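# Four arms lower a slung pipe into a trench

## Task

Using the pipe's slings, ease the pipe down into the trench until it lies along its full length on the trench floor. It fails immediately if the pipe is moving quickly while in contact with a bank or the trench, for example if it is let fall from a height or rolled in.

## Robot and tools

ROBOTS. Four identical i2rt Big YAM arms, arm1 to arm4. Each has six revolute joints, a two-finger gripper and a wrist camera. The hand reaches roughly 1.0 m from the joint1 axis. Feet (base_link) in the scene frame, metres, each facing along its own +x: arm1 x=-1.010 y=-0.478 z=+0.809 quat_wxyz=(+0.767, -0.008, -0.002, +0.641); arm2 x=-0.307 y=+0.516 z=+0.819 quat_wxyz=(+0.685, -0.007, -0.006, -0.728); arm3 x=+0.612 y=-0.542 z=+0.812 quat_wxyz=(+0.646, +0.002, -0.005, +0.763); arm4 x=+1.210 y=+0.500 z=+0.782 quat_wxyz=(+0.730, +0.001, -0.002, -0.683). Cameras: arm1_cam_wrist to arm4_cam_wrist, plus cam_high and cam_low fixed in the room. All images are 672x504 pixels.

FRAME. One shared scene frame, origin on the floor, +z up, metres. Quaternions are ordered w, x, y, z. "hand" is the point between the finger pads, about 1 cm behind the tips. The fingers point along the hand's +z and open and close along its y. Printed hand positions drift more at long reach.

JOINTS. All values are absolute targets, in radians except gripper_m in metres. Ranges, with the tolerance for "done":
- joint1_rad -2.879..2.879 ±0.045: yaw about the foot, positive counter-clockwise seen from above, 0 along the foot's +x.
- joint2_rad 0..3.141 ±0.14: shoulder. At 0 the upper arm points back, roughly level; increasing lifts it up and then forward.
- joint3_rad 0..3.019 ±0.09: elbow. 0 is folded; increasing opens it.
- joint4_rad -1.692..1.57 ±0.055: hand pitch, positive tilts the fingers up.
- joint5_rad -1.57..1.57 ±0.03: sideways hand swing, positive toward the arm's right.
- joint6_rad -2.094..2.094 ±0.035: hand roll, positive clockwise seen from behind.
- gripper_m 0..0.093 ±0.003: fingertip gap. Each finger pad pushes about 50-64 N at most.

move. Optional keys arm1, arm2, arm3, arm4 and cameras. An arm you omit keeps its previous command. Each arm's object may hold:
- "joints": a dict of absolute targets by joint name.
- "target": 7 numbers [x, y, z, qw, qx, qy, qz]. This is an absolute hand pose in the scene frame, in metres. The hand travels in a straight line to it, starting from its current hand_target.
- "speed": top speed of that path in m/s, 0.002..0.5, default 0.25. Turning is capped at twice this value in rad/s. speed is only allowed together with target.

When target is given, joints may contain only gripper_m. Every motion in one call starts at the same moment. All hand paths in the call end together, paced by the slowest. A path lasts 0.5 to 10 s and is cut off at 10 s; a whole call runs at most 15 s. Each control step clips the path to within 100 mm and 20 degrees of the measured hand, then applies damped IK, favouring position over orientation. Expect lag, sideways drift, bursts above speed when the arm is nearly straight, and end errors of a centimetre or more. Paths do not steer around objects or other arms. Joint moves can sweep the hand along wide curves. cameras is a list of camera names or "all"; [] gives no images. An unknown key or camera name makes the call invalid. An out-of-range value makes it refused. After a refusal, the remaining move, wait and finished_scene calls in that reply are skipped.

wait: seconds 0..10, plus cameras. Nothing new is commanded. zoom_image: camera plus region [x0, y0, x1, y1] in image pixels, origin top-left, at most 504x504. It only works on a camera shown in the latest images. read_manual: returns URDF licence text. finished_scene: pass the current scene's number. It ends the scene for good, and the goal must then hold without any robot help.

RESULTS. Each arm reports:
- joint_positions.
- Joint velocities in rad/s (gripper in m/s), shown as "within noise" when idle.
- Joint torques in N m, signed toward larger joint values. They include gravity, carry per-unit offsets, and joints 3 and 4 wrap at ±28.
- hand and hand_target (the pose the held joint targets give).
- joint_status, hand_status and on_its_own.

The "move" line gives each moved arm "done" or its worst status. "pictures" gives the order of the images, which can trail the state slightly. Arms under "as last shown" were not commanded; their status reads "not commanded" and the other lines repeat earlier values.

Status words:
- off_target: stopped short and may still be pushing.
- time_out: each joint now holds a target near where it stood and keeps pushing. Resend its reported position to ease it. A loaded joint sags.
- not_followed: a safety check withheld the command. "joint command not followed" or "pose unreachable" usually means self- or arm-to-arm clearance. The arm may keep trying until you give new targets.
- limit_stop_at_motor_heat: resend the target.

GRIPPER. Closed on nothing it reads 0.000-0.003. Gripping a hard part, it reads up to 0.005 below the part's width, or occasionally about 0.002 above. Full force comes from about 0.005 below the first-contact reading. To release, send a gap well above the reading.

HEAT. Holding loads, long stretches or pushing at unreachable poses heats motors, and this continues between calls. MOTOR HOT appears at 85 °C. At 100 °C an OVER-TEMPERATURE FAULT drops that whole arm for 30-60 s or more, sometimes with no warning.

AVOID. Hard presses or impacts between robots, including one gripper closing on another arm's fingers; nothing reports robot-robot contact. Knocking anything out of the work area or onto the floor. Drops, letting go of moving parts, slams and hard pushes. Above all, any fast pipe motion while it touches a bank or the trench. Arms keep pushing after contact and do not wait for each other. The scene keeps running while you deliberate, holding your last commands. Loose objects may occasionally be nudged.

Each tool is called after ">>>" as name(argument=value, ...), one argument or row to a line, values as JSON.

## Session

>>> move(
)

Scene clock: 0.00 s.
Joint torques (N m): no reading
Heat: arm1: hottest joint2_rad 29 °C; arm2: hottest gripper 29 °C; arm3: hottest joint2_rad 29 °C; arm4: hottest joint5_rad 29 °C.
Joint velocities: within noise
arm1.joint_positions: joint1_rad=+0.463 joint2_rad=+0.644 joint3_rad=+1.433 joint4_rad=-1.528 joint5_rad=-0.151 joint6_rad=+0.131 gripper_m=+0.09396
arm1.joint_status: not commanded
arm1.hand: x=-1.1007 y=-0.2799 z=+1.3245 quat_wxyz=(-0.162, +0.716, -0.571, -0.367) (m; scene frame)
arm1.hand_target: x=-1.1003 y=-0.2818 z=+1.3343 quat_wxyz=(-0.169, +0.713, -0.567, -0.376) (m; scene frame)
arm1.hand_status: not commanded
arm2.joint_positions: joint1_rad=+0.344 joint2_rad=+0.519 joint3_rad=+1.379 joint4_rad=-1.320 joint5_rad=+0.063 joint6_rad=+0.187 gripper_m=+0.09396
arm2.joint_status: not commanded
arm2.hand: x=-0.2620 y=+0.3341 z=+1.3801 quat_wxyz=(-0.439, -0.579, -0.615, +0.304) (m; scene frame)
arm2.hand_target: x=-0.2629 y=+0.3373 z=+1.3911 quat_wxyz=(-0.449, -0.575, -0.610, +0.310) (m; scene frame)
arm2.hand_status: not commanded
arm3.joint_positions: joint1_rad=-0.192 joint2_rad=+0.525 joint3_rad=+1.406 joint4_rad=-1.298 joint5_rad=-0.073 joint6_rad=+0.119 gripper_m=+0.09396
arm3.joint_status: not commanded
arm3.hand: x=+0.6033 y=-0.3522 z=+1.3879 quat_wxyz=(-0.348, +0.562, -0.618, -0.425) (m; scene frame)
arm3.hand_target: x=+0.6032 y=-0.3558 z=+1.3978 quat_wxyz=(-0.355, +0.558, -0.613, -0.433) (m; scene frame)
arm3.hand_status: not commanded
arm4.joint_positions: joint1_rad=-0.380 joint2_rad=+0.466 joint3_rad=+1.426 joint4_rad=-1.395 joint5_rad=+0.164 joint6_rad=+0.191 gripper_m=+0.09396
arm4.joint_status: not commanded
arm4.hand: x=+1.1323 y=+0.3633 z=+1.3533 quat_wxyz=(-0.305, -0.747, -0.388, +0.446) (m; scene frame)
arm4.hand_target: x=+1.1330 y=+0.3657 z=+1.3639 quat_wxyz=(-0.312, -0.741, -0.383, +0.454) (m; scene frame)
arm4.hand_status: not commanded
pictures: arm1_cam_wrist, arm2_cam_wrist, arm3_cam_wrist, arm4_cam_wrist, cam_high, cam_low

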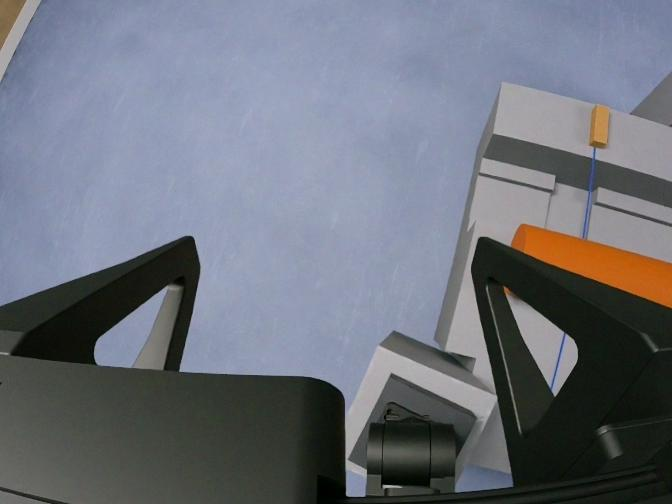

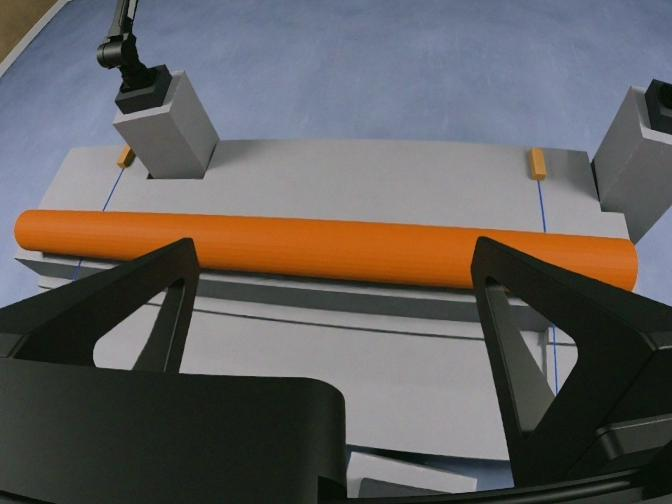

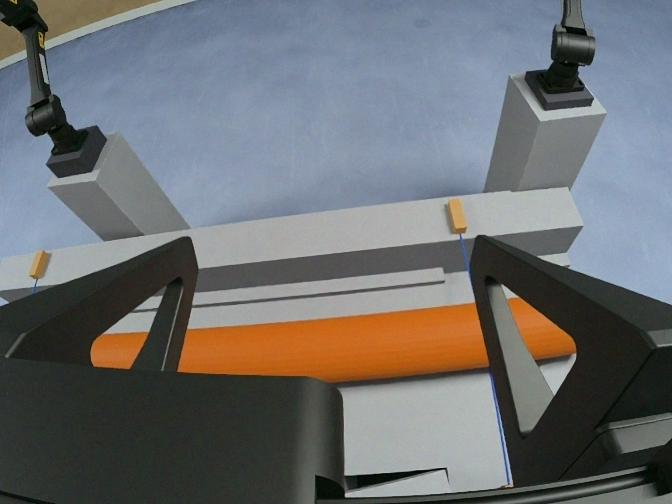

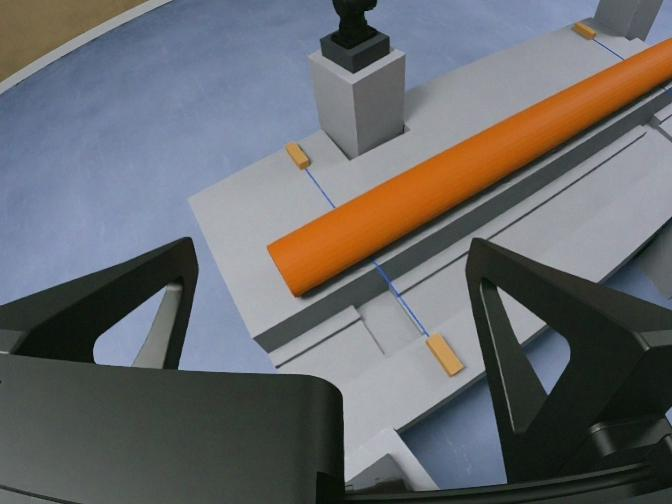

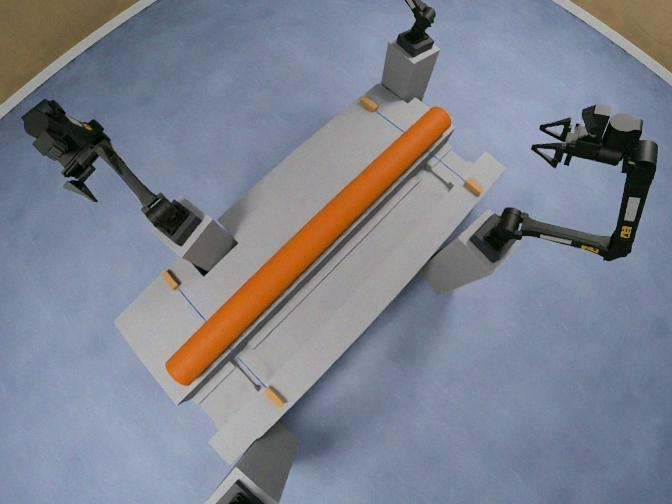

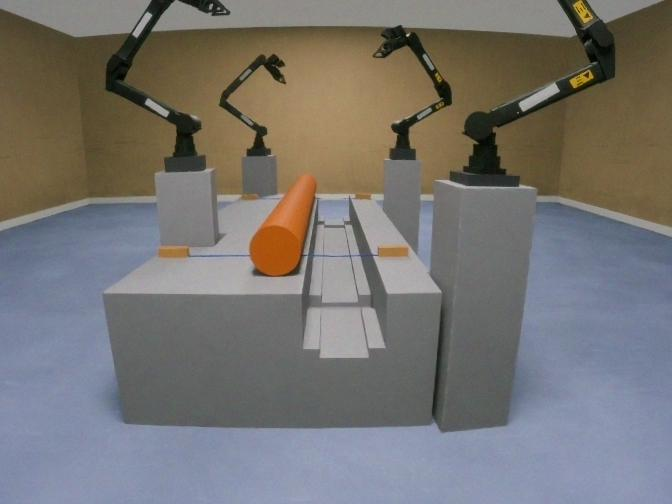

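>>> zoom_image(
  camera="cam_low",
  region=[100, 170, 540, 440],
)

>>> zoom_image(
  camera="cam_high",
  region=[100, 60, 540, 480],
)

>>> zoom_image(
  camera="arm4_cam_wrist",
  region=[180, 100, 560, 420],
)

Scaled by 1.145.

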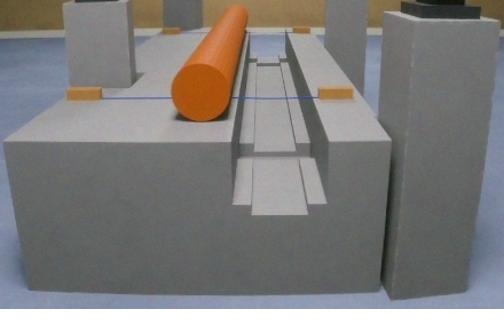

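Scaled by 1.145.

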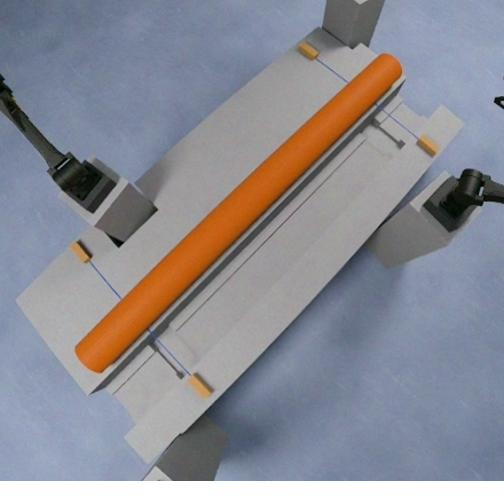

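Scaled by 1.326 from the camera's 672x504 image, which has a finer 960x720 frame.

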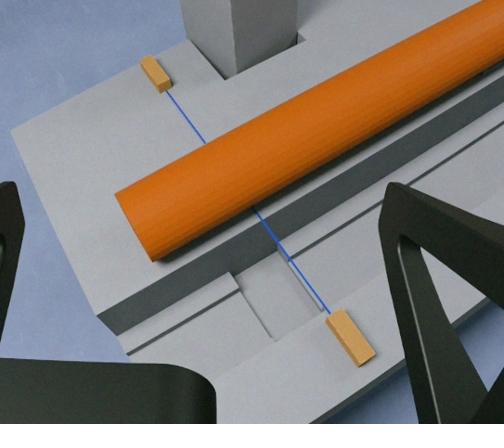

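>>> move(
  arm1={"target": [-0.71, -0.56, 0.85, 0, 0.7071, -0.7071, 0], "speed": 0.25},
  arm2={"target": [-0.70, 0.29, 0.80, 0, 0.7071, 0.7071, 0], "speed": 0.25},
  arm3={"target": [0.86, -0.56, 0.85, 0, 0.7071, -0.7071, 0], "speed": 0.25},
  arm4={"target": [0.865, 0.30, 0.80, 0, 0.7071, 0.7071, 0], "speed": 0.25},
)

Scene clock: 77.40 s.
Joint torques (N m): arm1=[-0.32 -8.53 7.21 0.87 0.01 -0.03] | arm2=[-1.79 -15.85 10.77 -0.17 -0.09 0.08] | arm3=[1.14 -7 6.58 0.39 -0.1 -0.06] | arm4=[0.79 -12.69 9.25 0.51 0.09 0]
Heat: arm1: hottest joint3_rad 34 °C; arm2: hottest joint3_rad 36 °C; arm3: hottest joint2_rad 29 °C; arm4: hottest joint3_rad 32 °C.
move: arm1 done; arm2 off_target; arm3 done; arm4 off_target
Joint velocities: within noise
arm1.joint_positions: joint1_rad=-1.652 joint2_rad=+1.365 joint3_rad=+0.712 joint4_rad=-0.942 joint5_rad=-0.007 joint6_rad=-1.835 gripper_m=+0.09396
arm1.joint_status: not commanded
arm1.hand: x=-0.7126 y=-0.5562 z=+0.8510 quat_wxyz=(+0.001, +0.709, -0.705, -0.004) (m; scene frame)
arm1.hand_target: x=-0.7100 y=-0.5599 z=+0.8500 quat_wxyz=(+0.000, +0.707, -0.707, +0.000) (m; scene frame)
arm1.hand_status: done (0.005 m and 0.6 deg from the pose sent, 0.675 m and 49.0 deg at the start; pose on its path clipped on 30 of 111 steps; a joint's target at an end of its range on 47 of 111 steps)
arm2.joint_positions: joint1_rad=-0.968 joint2_rad=+1.812 joint3_rad=+1.016 joint4_rad=-0.839 joint5_rad=+0.013 joint6_rad=-1.039 gripper_m=+0.09396
arm2.joint_status: not commanded
arm2.hand: x=-0.6765 y=+0.2962 z=+0.7877 quat_wxyz=(-0.007, -0.703, -0.710, -0.026) (m; scene frame)
arm2.hand_target: x=-0.6993 y=+0.2905 z=+0.8006 quat_wxyz=(+0.000, -0.707, -0.707, +0.000) (m; scene frame)
arm2.hand_status: off_target (0.027 m and 3.1 deg from the pose sent, 0.728 m and 64.7 deg at the start)
arm3.joint_positions: joint1_rad=-1.797 joint2_rad=+1.180 joint3_rad=+0.551 joint4_rad=-0.960 joint5_rad=+0.007 joint6_rad=-1.624 gripper_m=+0.09396
arm3.joint_status: not commanded
arm3.hand: x=+0.8558 y=-0.5593 z=+0.8485 quat_wxyz=(+0.004, +0.704, -0.710, -0.007) (m; scene frame)
arm3.hand_target: x=+0.8601 y=-0.5600 z=+0.8501 quat_wxyz=(+0.000, +0.707, -0.707, +0.000) (m; scene frame)
arm3.hand_status: done (0.005 m and 1.0 deg from the pose sent, 0.631 m and 66.9 deg at the start; a joint's target at an end of its range on 37 of 111 steps)
arm4.joint_positions: joint1_rad=-1.116 joint2_rad=+1.614 joint3_rad=+0.870 joint4_rad=-0.896 joint5_rad=+0.003 joint6_rad=-1.028 gripper_m=+0.09396
arm4.joint_status: not commanded
arm4.hand: x=+0.8882 y=+0.3166 z=+0.7831 quat_wxyz=(-0.010, -0.714, -0.699, -0.035) (m; scene frame)
arm4.hand_target: x=+0.8659 y=+0.3005 z=+0.8009 quat_wxyz=(+0.000, -0.707, -0.707, +0.000) (m; scene frame)
arm4.hand_status: off_target (0.033 m and 4.3 deg from the pose sent, 0.618 m and 73.3 deg at the start)
pictures: arm1_cam_wrist, arm2_cam_wrist, arm3_cam_wrist, arm4_cam_wrist, cam_high, cam_low

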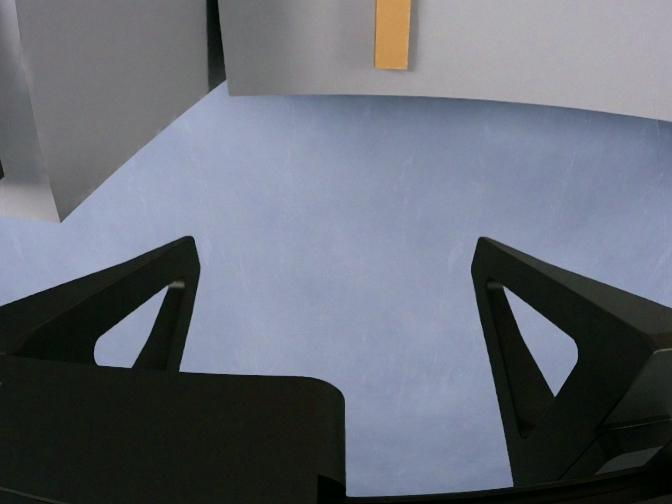

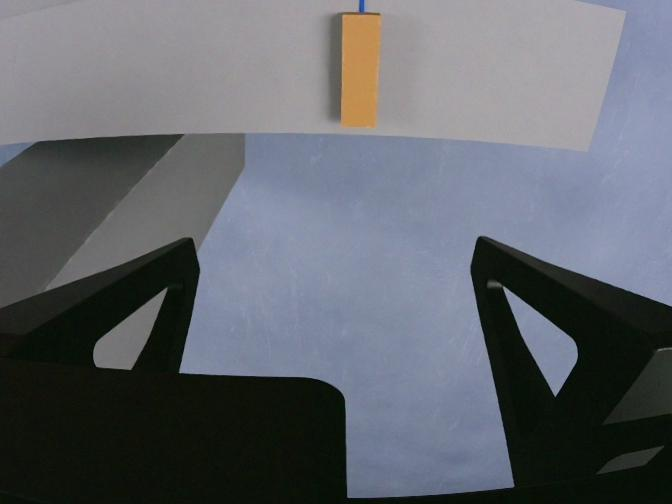

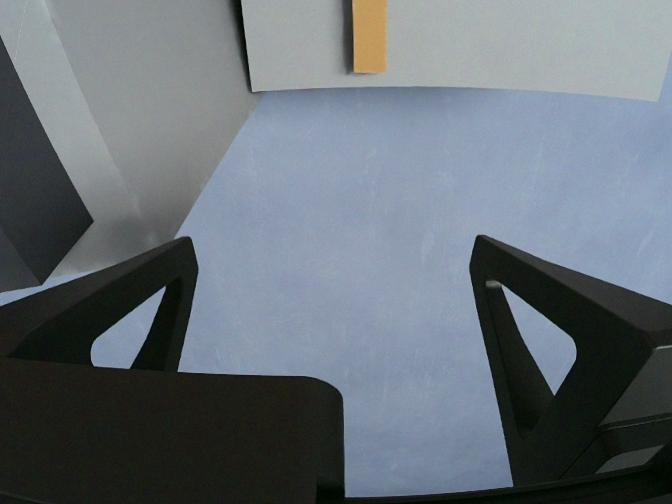

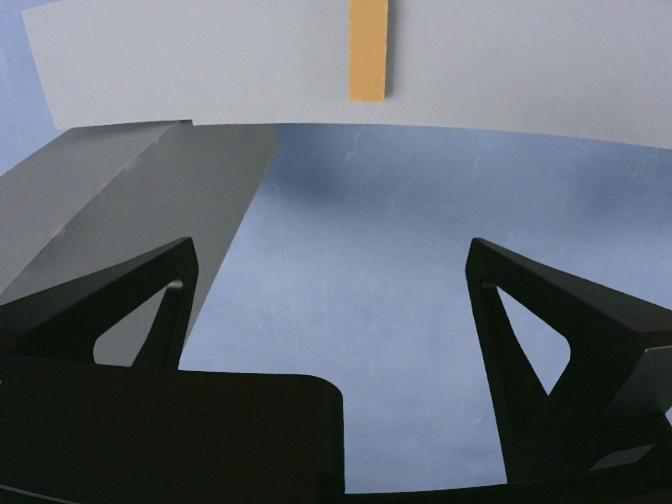

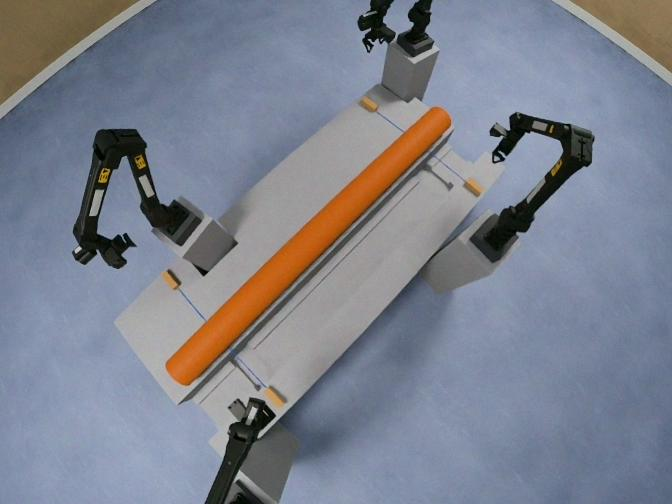

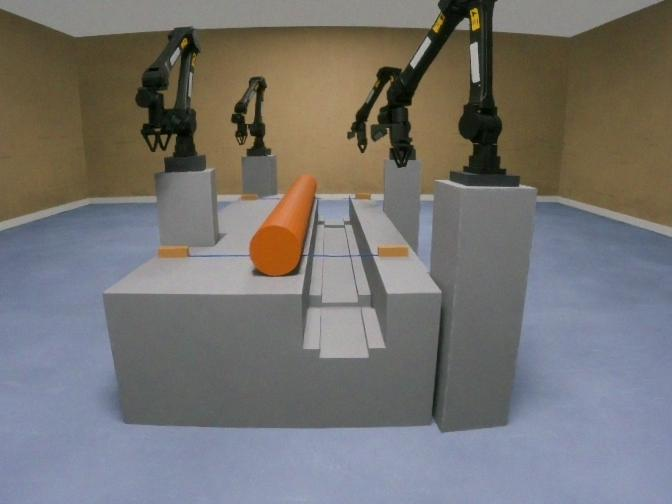

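>>> move(
  arm1={"target": [-0.647, -0.48, 0.60, 0, 0.7071, -0.7071, 0], "speed": 0.25},
  arm2={"target": [-0.713, 0.27, 0.613, -0.007, 0.711, 0.704, -0.026], "speed": 0.25},
  arm3={"target": [0.891, -0.49, 0.60, 0, 0.7071, -0.7071, 0], "speed": 0.25},
  arm4={"target": [0.853, 0.257, 0.618, -0.0103, 0.700, 0.714, -0.035], "speed": 0.25},
  cameras=["arm1_cam_wrist", "arm2_cam_wrist", "arm3_cam_wrist", "arm4_cam_wrist"],
)

Scene clock: 105.23 s.
Joint torques (N m): arm1=[0.21 -13.92 2.59 0.81 -0.11 0.09] | arm2=[-0.32 -18.2 6.49 0.12 -0.09 0.22] | arm3=[1.67 -14.68 0.28 0.38 -0.15 0.09] | arm4=[0.91 -15.62 5.08 0.75 0.11 0.31]
Heat: arm1: hottest joint3_rad 35 °C; arm2: hottest joint3_rad 35 °C; arm3: hottest joint3_rad 31 °C; arm4: hottest joint3_rad 33 °C.
move: arm1 done; arm2 off_target; arm3 done; arm4 off_target
Joint velocities: within noise
arm1.joint_positions: joint1_rad=-1.399 joint2_rad=+2.152 joint3_rad=+0.777 joint4_rad=-0.222 joint5_rad=-0.008 joint6_rad=-1.583 gripper_m=+0.09396
arm1.joint_status: not commanded
arm1.hand: x=-0.6532 y=-0.4812 z=+0.6030 quat_wxyz=(+0.005, +0.709, -0.705, -0.004) (m; scene frame)
arm1.hand_target: x=-0.6471 y=-0.4799 z=+0.6001 quat_wxyz=(+0.000, +0.707, -0.707, +0.000) (m; scene frame)
arm1.hand_status: done (0.007 m and 0.8 deg from the pose sent, 0.270 m and 0.6 deg at the start)
arm2.joint_positions: joint1_rad=-0.968 joint2_rad=+2.243 joint3_rad=+1.052 joint4_rad=-0.378 joint5_rad=+0.013 joint6_rad=-1.024 gripper_m=+0.09396
arm2.joint_status: not commanded
arm2.hand: x=-0.6966 y=+0.2813 z=+0.6080 quat_wxyz=(+0.001, -0.709, -0.705, +0.006) (m; scene frame)
arm2.hand_target: x=-0.7127 y=+0.2702 z=+0.6135 quat_wxyz=(+0.007, -0.710, -0.703, +0.026) (m; scene frame)
arm2.hand_status: off_target (0.021 m and 2.4 deg from the pose sent, 0.180 m and 6.3 deg at the start)
arm3.joint_positions: joint1_rad=-1.555 joint2_rad=+2.138 joint3_rad=+0.568 joint4_rad=-0.022 joint5_rad=+0.007 joint6_rad=-1.392 gripper_m=+0.09396
arm3.joint_status: not commanded
arm3.hand: x=+0.8864 y=-0.4920 z=+0.5989 quat_wxyz=(+0.006, +0.708, -0.706, -0.005) (m; scene frame)
arm3.hand_target: x=+0.8909 y=-0.4900 z=+0.6000 quat_wxyz=(+0.000, +0.707, -0.707, +0.000) (m; scene frame)
arm3.hand_status: done (0.005 m and 0.9 deg from the pose sent, 0.260 m and 1.1 deg at the start)
arm4.joint_positions: joint1_rad=-1.044 joint2_rad=+2.071 joint3_rad=+0.875 joint4_rad=-0.351 joint5_rad=+0.008 joint6_rad=-1.004 gripper_m=+0.09396
arm4.joint_status: not commanded
arm4.hand: x=+0.8703 y=+0.2723 z=+0.6100 quat_wxyz=(+0.004, -0.698, -0.716, +0.010) (m; scene frame)
arm4.hand_target: x=+0.8534 y=+0.2571 z=+0.6186 quat_wxyz=(+0.010, -0.699, -0.714, +0.035) (m; scene frame)
arm4.hand_status: off_target (0.025 m and 2.9 deg from the pose sent, 0.179 m and 8.7 deg at the start)
pictures: arm1_cam_wrist, arm2_cam_wrist, arm3_cam_wrist, arm4_cam_wrist

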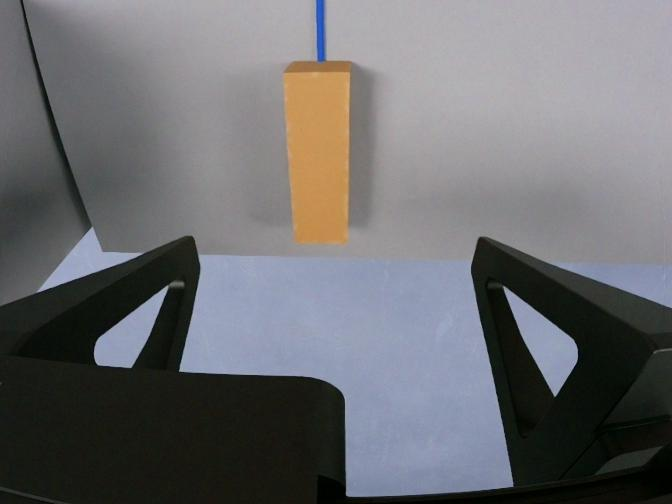

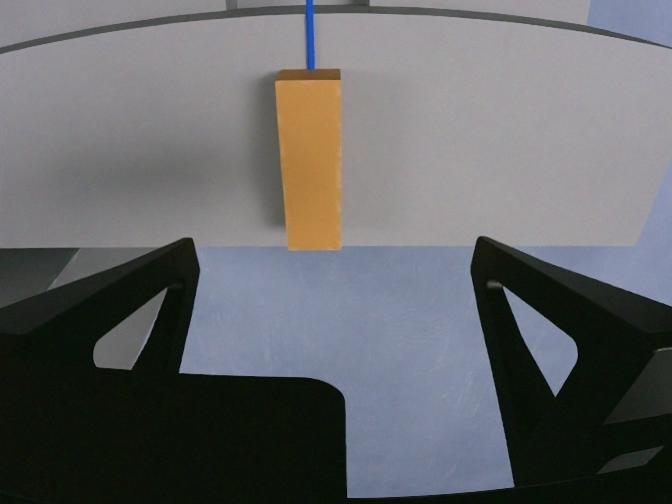

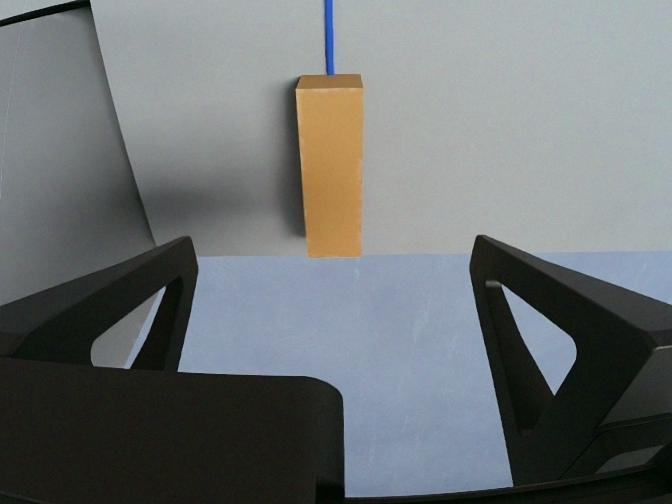

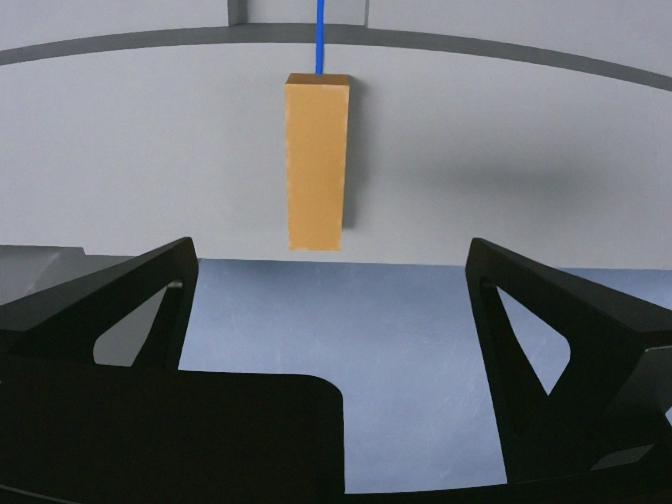

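>>> move(
  arm1={"target": [-0.655, -0.474, 0.505, 0, 0.7071, -0.7071, 0], "speed": 0.15},
  arm2={"target": [-0.701, 0.265, 0.51, -0.007, 0.711, 0.704, -0.026], "speed": 0.15},
  arm3={"target": [0.889, -0.491, 0.505, 0, 0.7071, -0.7071, 0], "speed": 0.15},
  arm4={"target": [0.864, 0.255, 0.513, -0.0103, 0.700, 0.714, -0.035], "speed": 0.15},
  cameras=["arm1_cam_wrist", "arm2_cam_wrist", "arm3_cam_wrist", "arm4_cam_wrist"],
)

Scene clock: 122.60 s.
Joint torques (N m): arm1=[0.62 -14.68 0.57 0.85 -0.16 0.09] | arm2=[0.5 -18.67 4.31 0.13 -0.09 0.23] | arm3=[1.32 -15.5 -1.25 0.42 -0.14 0.04] | arm4=[0.97 -16.15 2.69 0.77 0.1 0.31]
Heat: arm1: hottest joint3_rad 32 °C; arm2: hottest joint3_rad 35 °C; arm3: hottest joint2_rad 29 °C; arm4: hottest joint3_rad 32 °C.
move: arm1 done; arm2 off_target; arm3 done; arm4 off_target
Joint velocities: within noise
arm1.joint_positions: joint1_rad=-1.385 joint2_rad=+2.432 joint3_rad=+0.868 joint4_rad=-0.019 joint5_rad=-0.008 joint6_rad=-1.563 gripper_m=+0.09396
arm1.joint_status: not commanded
arm1.hand: x=-0.6535 y=-0.4772 z=+0.5115 quat_wxyz=(+0.000, +0.707, -0.707, +0.001) (m; scene frame)
arm1.hand_target: x=-0.6551 y=-0.4740 z=+0.5052 quat_wxyz=(+0.000, +0.707, -0.707, +0.000) (m; scene frame)
arm1.hand_status: done (0.007 m and 0.1 deg from the pose sent, 0.098 m and 0.8 deg at the start)
arm2.joint_positions: joint1_rad=-0.958 joint2_rad=+2.497 joint3_rad=+1.140 joint4_rad=-0.202 joint5_rad=+0.014 joint6_rad=-1.004 gripper_m=+0.09396
arm2.joint_status: not commanded
arm2.hand: x=-0.6919 y=+0.2777 z=+0.5088 quat_wxyz=(+0.003, -0.713, -0.701, +0.011) (m; scene frame)
arm2.hand_target: x=-0.7006 y=+0.2651 z=+0.5103 quat_wxyz=(+0.007, -0.710, -0.703, +0.026) (m; scene frame)
arm2.hand_status: off_target (0.016 m and 1.8 deg from the pose sent, 0.100 m and 2.4 deg at the start)
arm3.joint_positions: joint1_rad=-1.555 joint2_rad=+2.469 joint3_rad=+0.692 joint4_rad=+0.196 joint5_rad=+0.007 joint6_rad=-1.392 gripper_m=+0.09396
arm3.joint_status: not commanded
arm3.hand: x=+0.8882 y=-0.4908 z=+0.5067 quat_wxyz=(+0.002, +0.708, -0.707, -0.002) (m; scene frame)
arm3.hand_target: x=+0.8892 y=-0.4910 z=+0.5050 quat_wxyz=(+0.000, +0.707, -0.707, +0.000) (m; scene frame)
arm3.hand_status: done (0.002 m and 0.4 deg from the pose sent, 0.094 m and 0.9 deg at the start)
arm4.joint_positions: joint1_rad=-1.027 joint2_rad=+2.352 joint3_rad=+0.945 joint4_rad=-0.123 joint5_rad=+0.010 joint6_rad=-0.986 gripper_m=+0.09396
arm4.joint_status: not commanded
arm4.hand: x=+0.8745 y=+0.2667 z=+0.5101 quat_wxyz=(+0.006, -0.698, -0.716, +0.018) (m; scene frame)
arm4.hand_target: x=+0.8641 y=+0.2550 z=+0.5133 quat_wxyz=(+0.010, -0.699, -0.714, +0.035) (m; scene frame)
arm4.hand_status: off_target (0.016 m and 2.0 deg from the pose sent, 0.099 m and 2.9 deg at the start)
pictures: arm1_cam_wrist, arm2_cam_wrist, arm3_cam_wrist, arm4_cam_wrist

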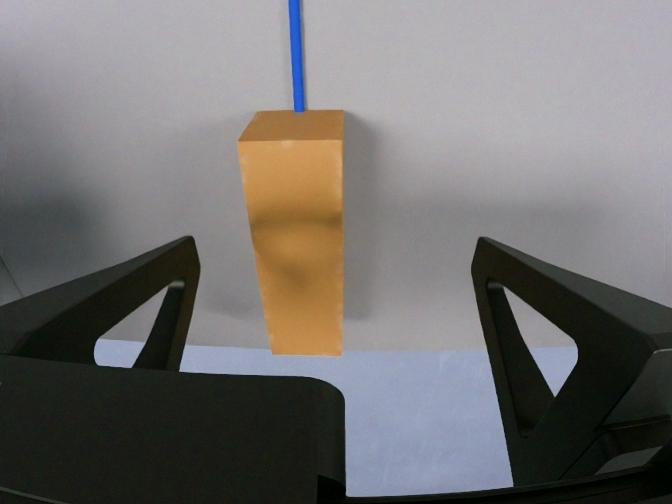

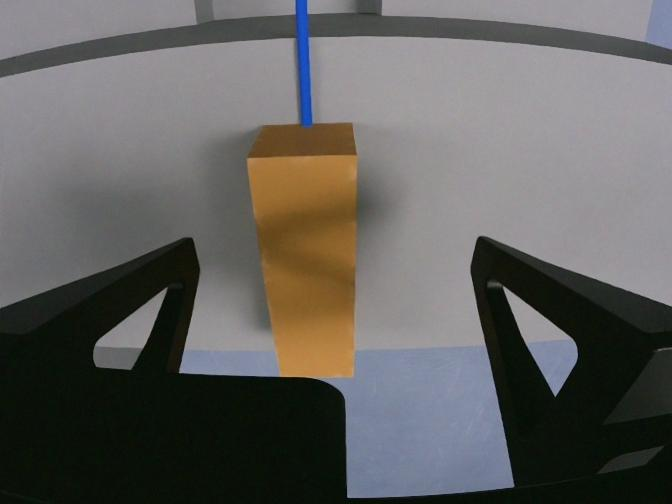

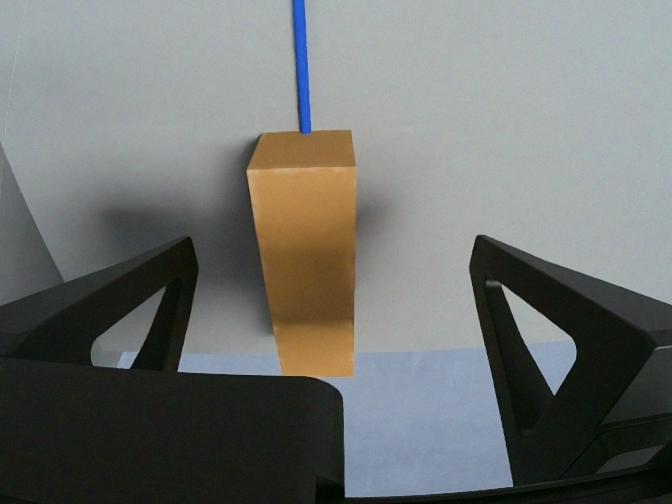

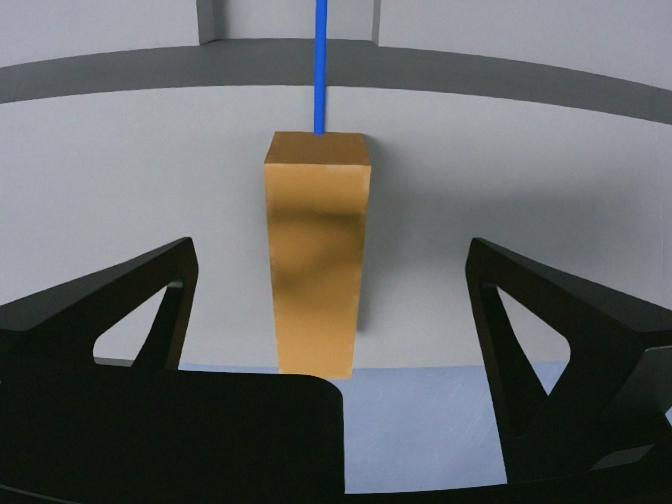

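>>> move(
  arm1={"target": [-0.670, -0.472, 0.453, 0, 0.7071, -0.7071, 0], "speed": 0.1},
  arm2={"target": [-0.692, 0.269, 0.460, -0.007, 0.711, 0.704, -0.026], "speed": 0.1},
  arm3={"target": [0.879, -0.498, 0.457, 0, 0.7071, -0.7071, 0], "speed": 0.1},
  arm4={"target": [0.872, 0.260, 0.461, -0.0103, 0.700, 0.714, -0.035], "speed": 0.1},
  cameras=["arm1_cam_wrist", "arm2_cam_wrist", "arm3_cam_wrist", "arm4_cam_wrist"],
)

Scene clock: 140.73 s.
Joint torques (N m): arm1=[0.79 -14.74 -0.18 1.03 -0.16 0.1] | arm2=[0.56 -18.14 3.55 0.23 -0.11 0.21] | arm3=[0.62 -15.38 -1.81 0.47 -0.14 -0.09] | arm4=[1.03 -15.33 2.09 0.99 0.06 0.32]
Heat: arm1: hottest joint3_rad 31 °C; arm2: hottest joint3_rad 33 °C; arm3: hottest joint2_rad 30 °C; arm4: hottest joint3_rad 32 °C.
move: arm1 done; arm2 off_target; arm3 done; arm4 off_target
Joint velocities: within noise
arm1.joint_positions: joint1_rad=-1.377 joint2_rad=+2.587 joint3_rad=+0.917 joint4_rad=+0.088 joint5_rad=-0.008 joint6_rad=-1.555 gripper_m=+0.09396
arm1.joint_status: not commanded
arm1.hand: x=-0.6670 y=-0.4752 z=+0.4596 quat_wxyz=(+0.000, +0.707, -0.707, +0.001) (m; scene frame)
arm1.hand_target: x=-0.6702 y=-0.4721 z=+0.4531 quat_wxyz=(+0.000, +0.707, -0.707, +0.000) (m; scene frame)
arm1.hand_status: done (0.008 m and 0.1 deg from the pose sent, 0.061 m and 0.1 deg at the start)
arm2.joint_positions: joint1_rad=-0.958 joint2_rad=+2.615 joint3_rad=+1.189 joint4_rad=-0.127 joint5_rad=+0.015 joint6_rad=-1.002 gripper_m=+0.09396
arm2.joint_status: not commanded
arm2.hand: x=-0.6863 y=+0.2803 z=+0.4623 quat_wxyz=(+0.004, -0.713, -0.701, +0.014) (m; scene frame)
arm2.hand_target: x=-0.6917 y=+0.2692 z=+0.4602 quat_wxyz=(+0.007, -0.710, -0.703, +0.026) (m; scene frame)
arm2.hand_status: off_target (0.013 m and 1.5 deg from the pose sent, 0.050 m and 1.8 deg at the start)
arm3.joint_positions: joint1_rad=-1.567 joint2_rad=+2.629 joint3_rad=+0.755 joint4_rad=+0.292 joint5_rad=+0.007 joint6_rad=-1.402 gripper_m=+0.09396
arm3.joint_status: not commanded
arm3.hand: x=+0.8778 y=-0.4955 z=+0.4597 quat_wxyz=(+0.002, +0.707, -0.707, -0.003) (m; scene frame)
arm3.hand_target: x=+0.8790 y=-0.4980 z=+0.4570 quat_wxyz=(+0.000, +0.707, -0.707, +0.000) (m; scene frame)
arm3.hand_status: done (0.004 m and 0.4 deg from the pose sent, 0.051 m and 0.4 deg at the start)
arm4.joint_positions: joint1_rad=-1.027 joint2_rad=+2.483 joint3_rad=+0.988 joint4_rad=-0.028 joint5_rad=+0.011 joint6_rad=-0.984 gripper_m=+0.09396
arm4.joint_status: not commanded
arm4.hand: x=+0.8788 y=+0.2696 z=+0.4632 quat_wxyz=(+0.007, -0.699, -0.715, +0.022) (m; scene frame)
arm4.hand_target: x=+0.8721 y=+0.2601 z=+0.4613 quat_wxyz=(+0.010, -0.700, -0.714, +0.035) (m; scene frame)
arm4.hand_status: off_target (0.012 m and 1.5 deg from the pose sent, 0.050 m and 2.0 deg at the start)
pictures: arm1_cam_wrist, arm2_cam_wrist, arm3_cam_wrist, arm4_cam_wrist

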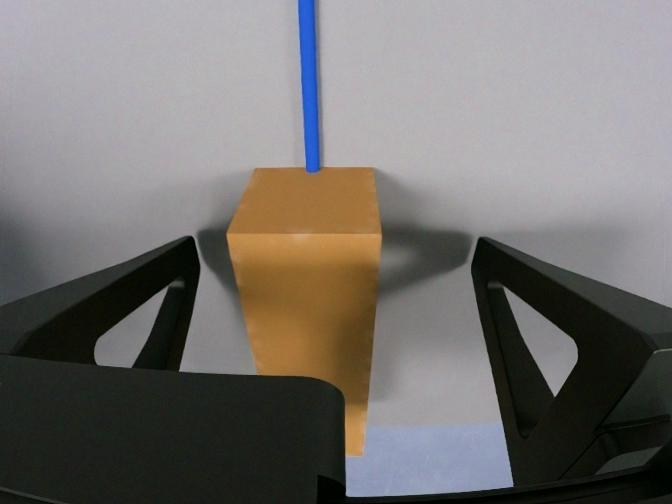

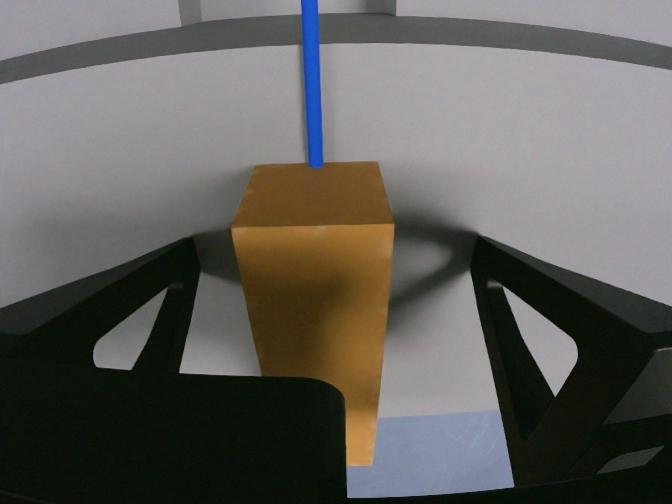

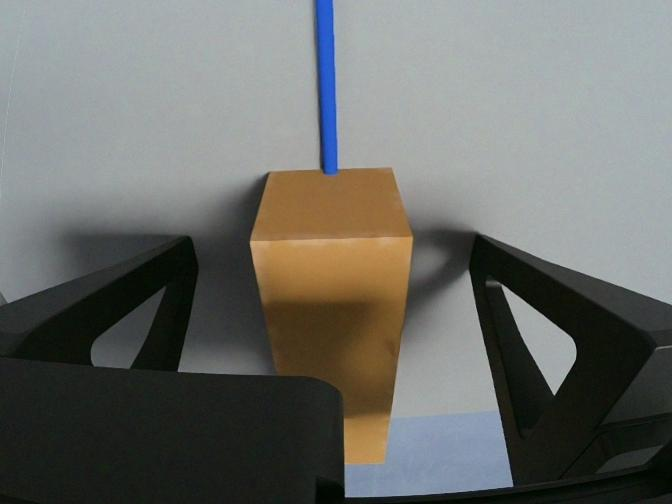

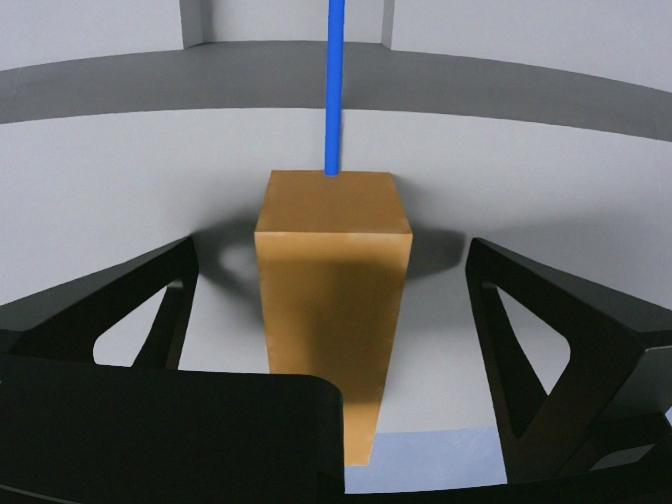

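>>> move(
  arm1={"target": [-0.679, -0.475, 0.450, 0, 0.7071, -0.7071, 0], "speed": 0.1},
  arm2={"target": [-0.686, 0.274, 0.456, -0.007, 0.711, 0.704, -0.026], "speed": 0.1},
  arm3={"target": [0.879, -0.502, 0.453, 0, 0.7071, -0.7071, 0], "speed": 0.1},
  arm4={"target": [0.872, 0.265, 0.457, -0.0103, 0.700, 0.714, -0.035], "speed": 0.1},
  cameras=[],
)

>>> move(
  arm1={"joints": {"gripper_m": 0.02}},
  arm2={"joints": {"gripper_m": 0.02}},
  arm3={"joints": {"gripper_m": 0.02}},
  arm4={"joints": {"gripper_m": 0.02}},
)

Scene clock: 150.03 s.
Joint torques (N m): arm1=[0.03 -14.39 -1.11 0.88 -0.13 -0.03] | arm2=[0.44 -17.44 2.15 0.96 -0.11 0.19] | arm3=[0.03 -14.15 -1.37 0.66 -0.06 -0.12] | arm4=[0.38 -14.45 1.91 1.4 0.05 0.19]
Heat: arm1: hottest joint2_rad 30 °C; arm2: hottest joint2_rad 33 °C; arm3: hottest joint2_rad 30 °C; arm4: hottest joint3_rad 31 °C.
move: arm1 off_target; arm2 done; arm3 done; arm4 done
Joint velocities: within noise
arm1.joint_positions: joint1_rad=-1.377 joint2_rad=+2.588 joint3_rad=+0.913 joint4_rad=+0.115 joint5_rad=-0.008 joint6_rad=-1.555 gripper_m=+0.09396
arm1.joint_status: not commanded
arm1.hand: x=-0.6627 y=-0.4751 z=+0.4597 quat_wxyz=(-0.009, +0.707, -0.707, +0.009) (m; scene frame)
arm1.hand_target: x=-0.6790 y=-0.4750 z=+0.4507 quat_wxyz=(+0.000, +0.707, -0.707, +0.000) (m; scene frame)
arm1.hand_status: off_target (0.019 m and 1.4 deg from the pose sent, 0.015 m and 0.1 deg at the start)
arm2.joint_positions: joint1_rad=-0.958 joint2_rad=+2.615 joint3_rad=+1.189 joint4_rad=-0.123 joint5_rad=+0.015 joint6_rad=-1.002 gripper_m=+0.09396
arm2.joint_status: not commanded
arm2.hand: x=-0.6871 y=+0.2799 z=+0.4623 quat_wxyz=(+0.004, -0.713, -0.701, +0.016) (m; scene frame)
arm2.hand_target: x=-0.6858 y=+0.2742 z=+0.4562 quat_wxyz=(+0.007, -0.710, -0.703, +0.026) (m; scene frame)
arm2.hand_status: done (0.009 m and 1.3 deg from the pose sent, 0.009 m and 1.5 deg at the start)
arm3.joint_positions: joint1_rad=-1.577 joint2_rad=+2.629 joint3_rad=+0.755 joint4_rad=+0.295 joint5_rad=+0.005 joint6_rad=-1.411 gripper_m=+0.09396
arm3.joint_status: not commanded
arm3.hand: x=+0.8787 y=-0.4976 z=+0.4597 quat_wxyz=(+0.001, +0.707, -0.707, -0.003) (m; scene frame)
arm3.hand_target: x=+0.8789 y=-0.5019 z=+0.4532 quat_wxyz=(+0.000, +0.707, -0.707, +0.000) (m; scene frame)
arm3.hand_status: done (0.008 m and 0.3 deg from the pose sent, 0.009 m and 0.4 deg at the start)
arm4.joint_positions: joint1_rad=-1.027 joint2_rad=+2.483 joint3_rad=+0.988 joint4_rad=-0.028 joint5_rad=+0.011 joint6_rad=-0.984 gripper_m=+0.09396
arm4.joint_status: not commanded
arm4.hand: x=+0.8787 y=+0.2696 z=+0.4632 quat_wxyz=(+0.007, -0.699, -0.715, +0.022) (m; scene frame)
arm4.hand_target: x=+0.8722 y=+0.2652 z=+0.4574 quat_wxyz=(+0.010, -0.700, -0.714, +0.035) (m; scene frame)
arm4.hand_status: done (0.010 m and 1.5 deg from the pose sent, 0.010 m and 1.5 deg at the start)
pictures: none
No camera images: "cameras" was empty.

Scene clock: 150.70 s.
Joint torques (N m): arm1=[0.09 -13.45 -1.26 1.06 -0.1 0.01] | arm2=[0.38 -17.49 2.22 0.46 -0.02 0.17] | arm3=[0.32 -14.27 -1.36 0.64 -0.04 -0.06] | arm4=[0.26 -14.51 1.94 1.14 0.15 0.18]
Heat: arm1: hottest joint2_rad 30 °C; arm2: hottest joint2_rad 33 °C; arm3: hottest joint2_rad 30 °C; arm4: hottest joint3_rad 31 °C.
move: arm1 off_target; arm2 off_target; arm3 off_target; arm4 off_target
Joint velocities: within noise
arm1.joint_positions: joint1_rad=-1.377 joint2_rad=+2.588 joint3_rad=+0.912 joint4_rad=+0.116 joint5_rad=-0.008 joint6_rad=-1.555 gripper_m=+0.03391
arm1.joint_status: gripper_m off_target (ended at +0.03394, target +0.02000)
arm1.hand: x=-0.6634 y=-0.4751 z=+0.4596 quat_wxyz=(-0.008, +0.707, -0.707, +0.009) (m; scene frame)
arm1.hand_target: x=-0.6790 y=-0.4751 z=+0.4507 quat_wxyz=(+0.000, +0.707, -0.707, +0.000) (m; scene frame)
arm1.hand_status: not commanded
arm2.joint_positions: joint1_rad=-0.957 joint2_rad=+2.615 joint3_rad=+1.189 joint4_rad=-0.109 joint5_rad=+0.013 joint6_rad=-1.001 gripper_m=+0.03452
arm2.joint_status: gripper_m off_target (ended at +0.03455, target +0.02000)
arm2.hand: x=-0.6895 y=+0.2774 z=+0.4625 quat_wxyz=(+0.005, -0.713, -0.701, +0.023) (m; scene frame)
arm2.hand_target: x=-0.6858 y=+0.2742 z=+0.4562 quat_wxyz=(+0.007, -0.710, -0.703, +0.026) (m; scene frame)
arm2.hand_status: not commanded
arm3.joint_positions: joint1_rad=-1.580 joint2_rad=+2.630 joint3_rad=+0.755 joint4_rad=+0.295 joint5_rad=+0.005 joint6_rad=-1.418 gripper_m=+0.03464
arm3.joint_status: gripper_m off_target (ended at +0.03468, target +0.02000)
arm3.hand: x=+0.8785 y=-0.4985 z=+0.4595 quat_wxyz=(+0.001, +0.708, -0.706, -0.003) (m; scene frame)
arm3.hand_target: x=+0.8790 y=-0.5018 z=+0.4532 quat_wxyz=(+0.000, +0.707, -0.707, +0.000) (m; scene frame)
arm3.hand_status: not commanded
arm4.joint_positions: joint1_rad=-1.026 joint2_rad=+2.484 joint3_rad=+0.988 joint4_rad=-0.021 joint5_rad=+0.008 joint6_rad=-0.984 gripper_m=+0.03473
arm4.joint_status: gripper_m off_target (ended at +0.03476, target +0.02000)
arm4.hand: x=+0.8783 y=+0.2685 z=+0.4627 quat_wxyz=(+0.007, -0.699, -0.715, +0.025) (m; scene frame)
arm4.hand_target: x=+0.8723 y=+0.2652 z=+0.4573 quat_wxyz=(+0.010, -0.700, -0.714, +0.035) (m; scene frame)
arm4.hand_status: not commanded
pictures: arm1_cam_wrist, arm2_cam_wrist, arm3_cam_wrist, arm4_cam_wrist, cam_high, cam_low

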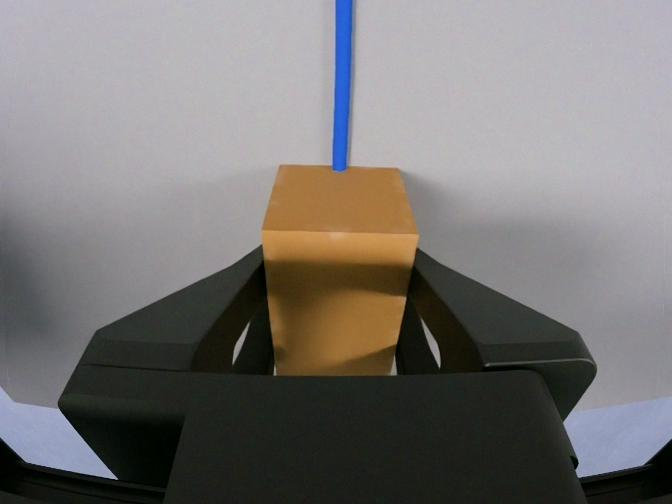

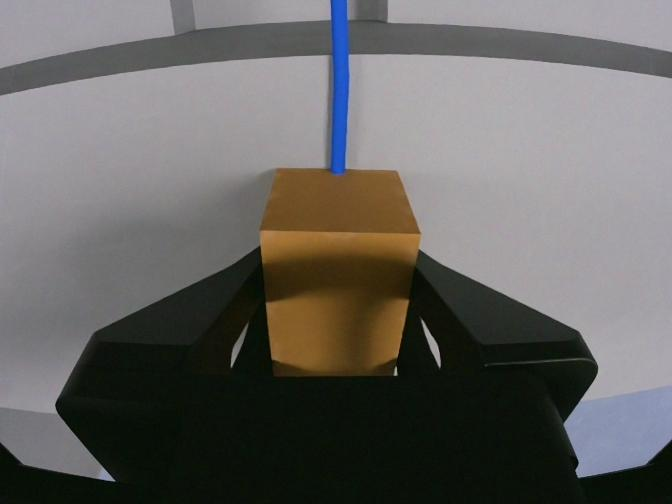

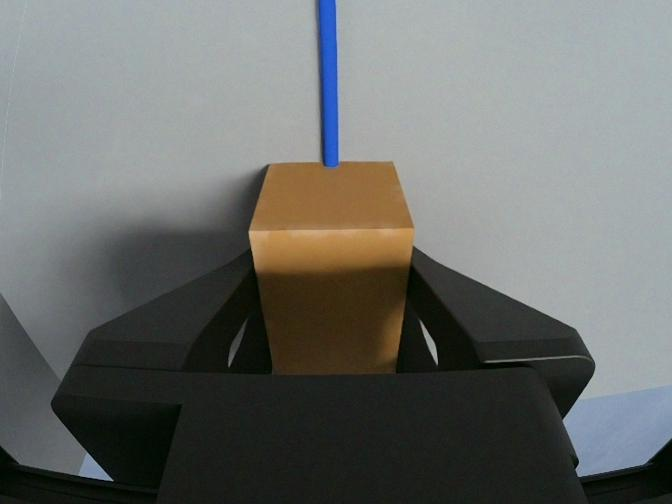

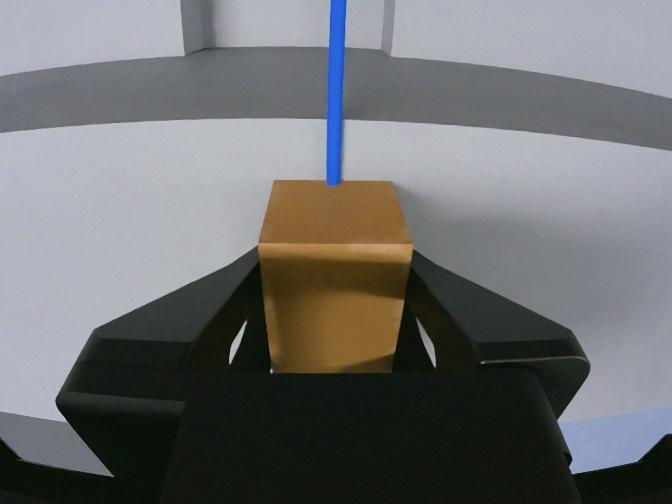

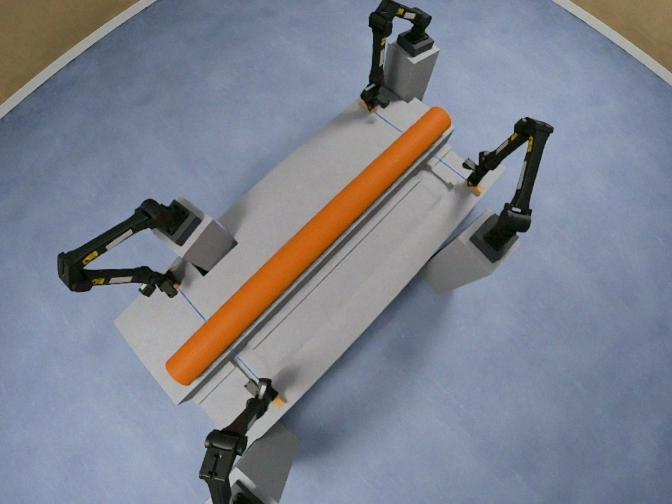

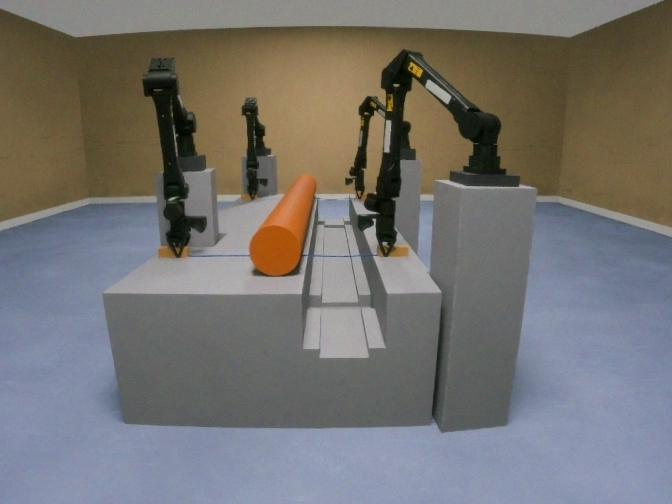

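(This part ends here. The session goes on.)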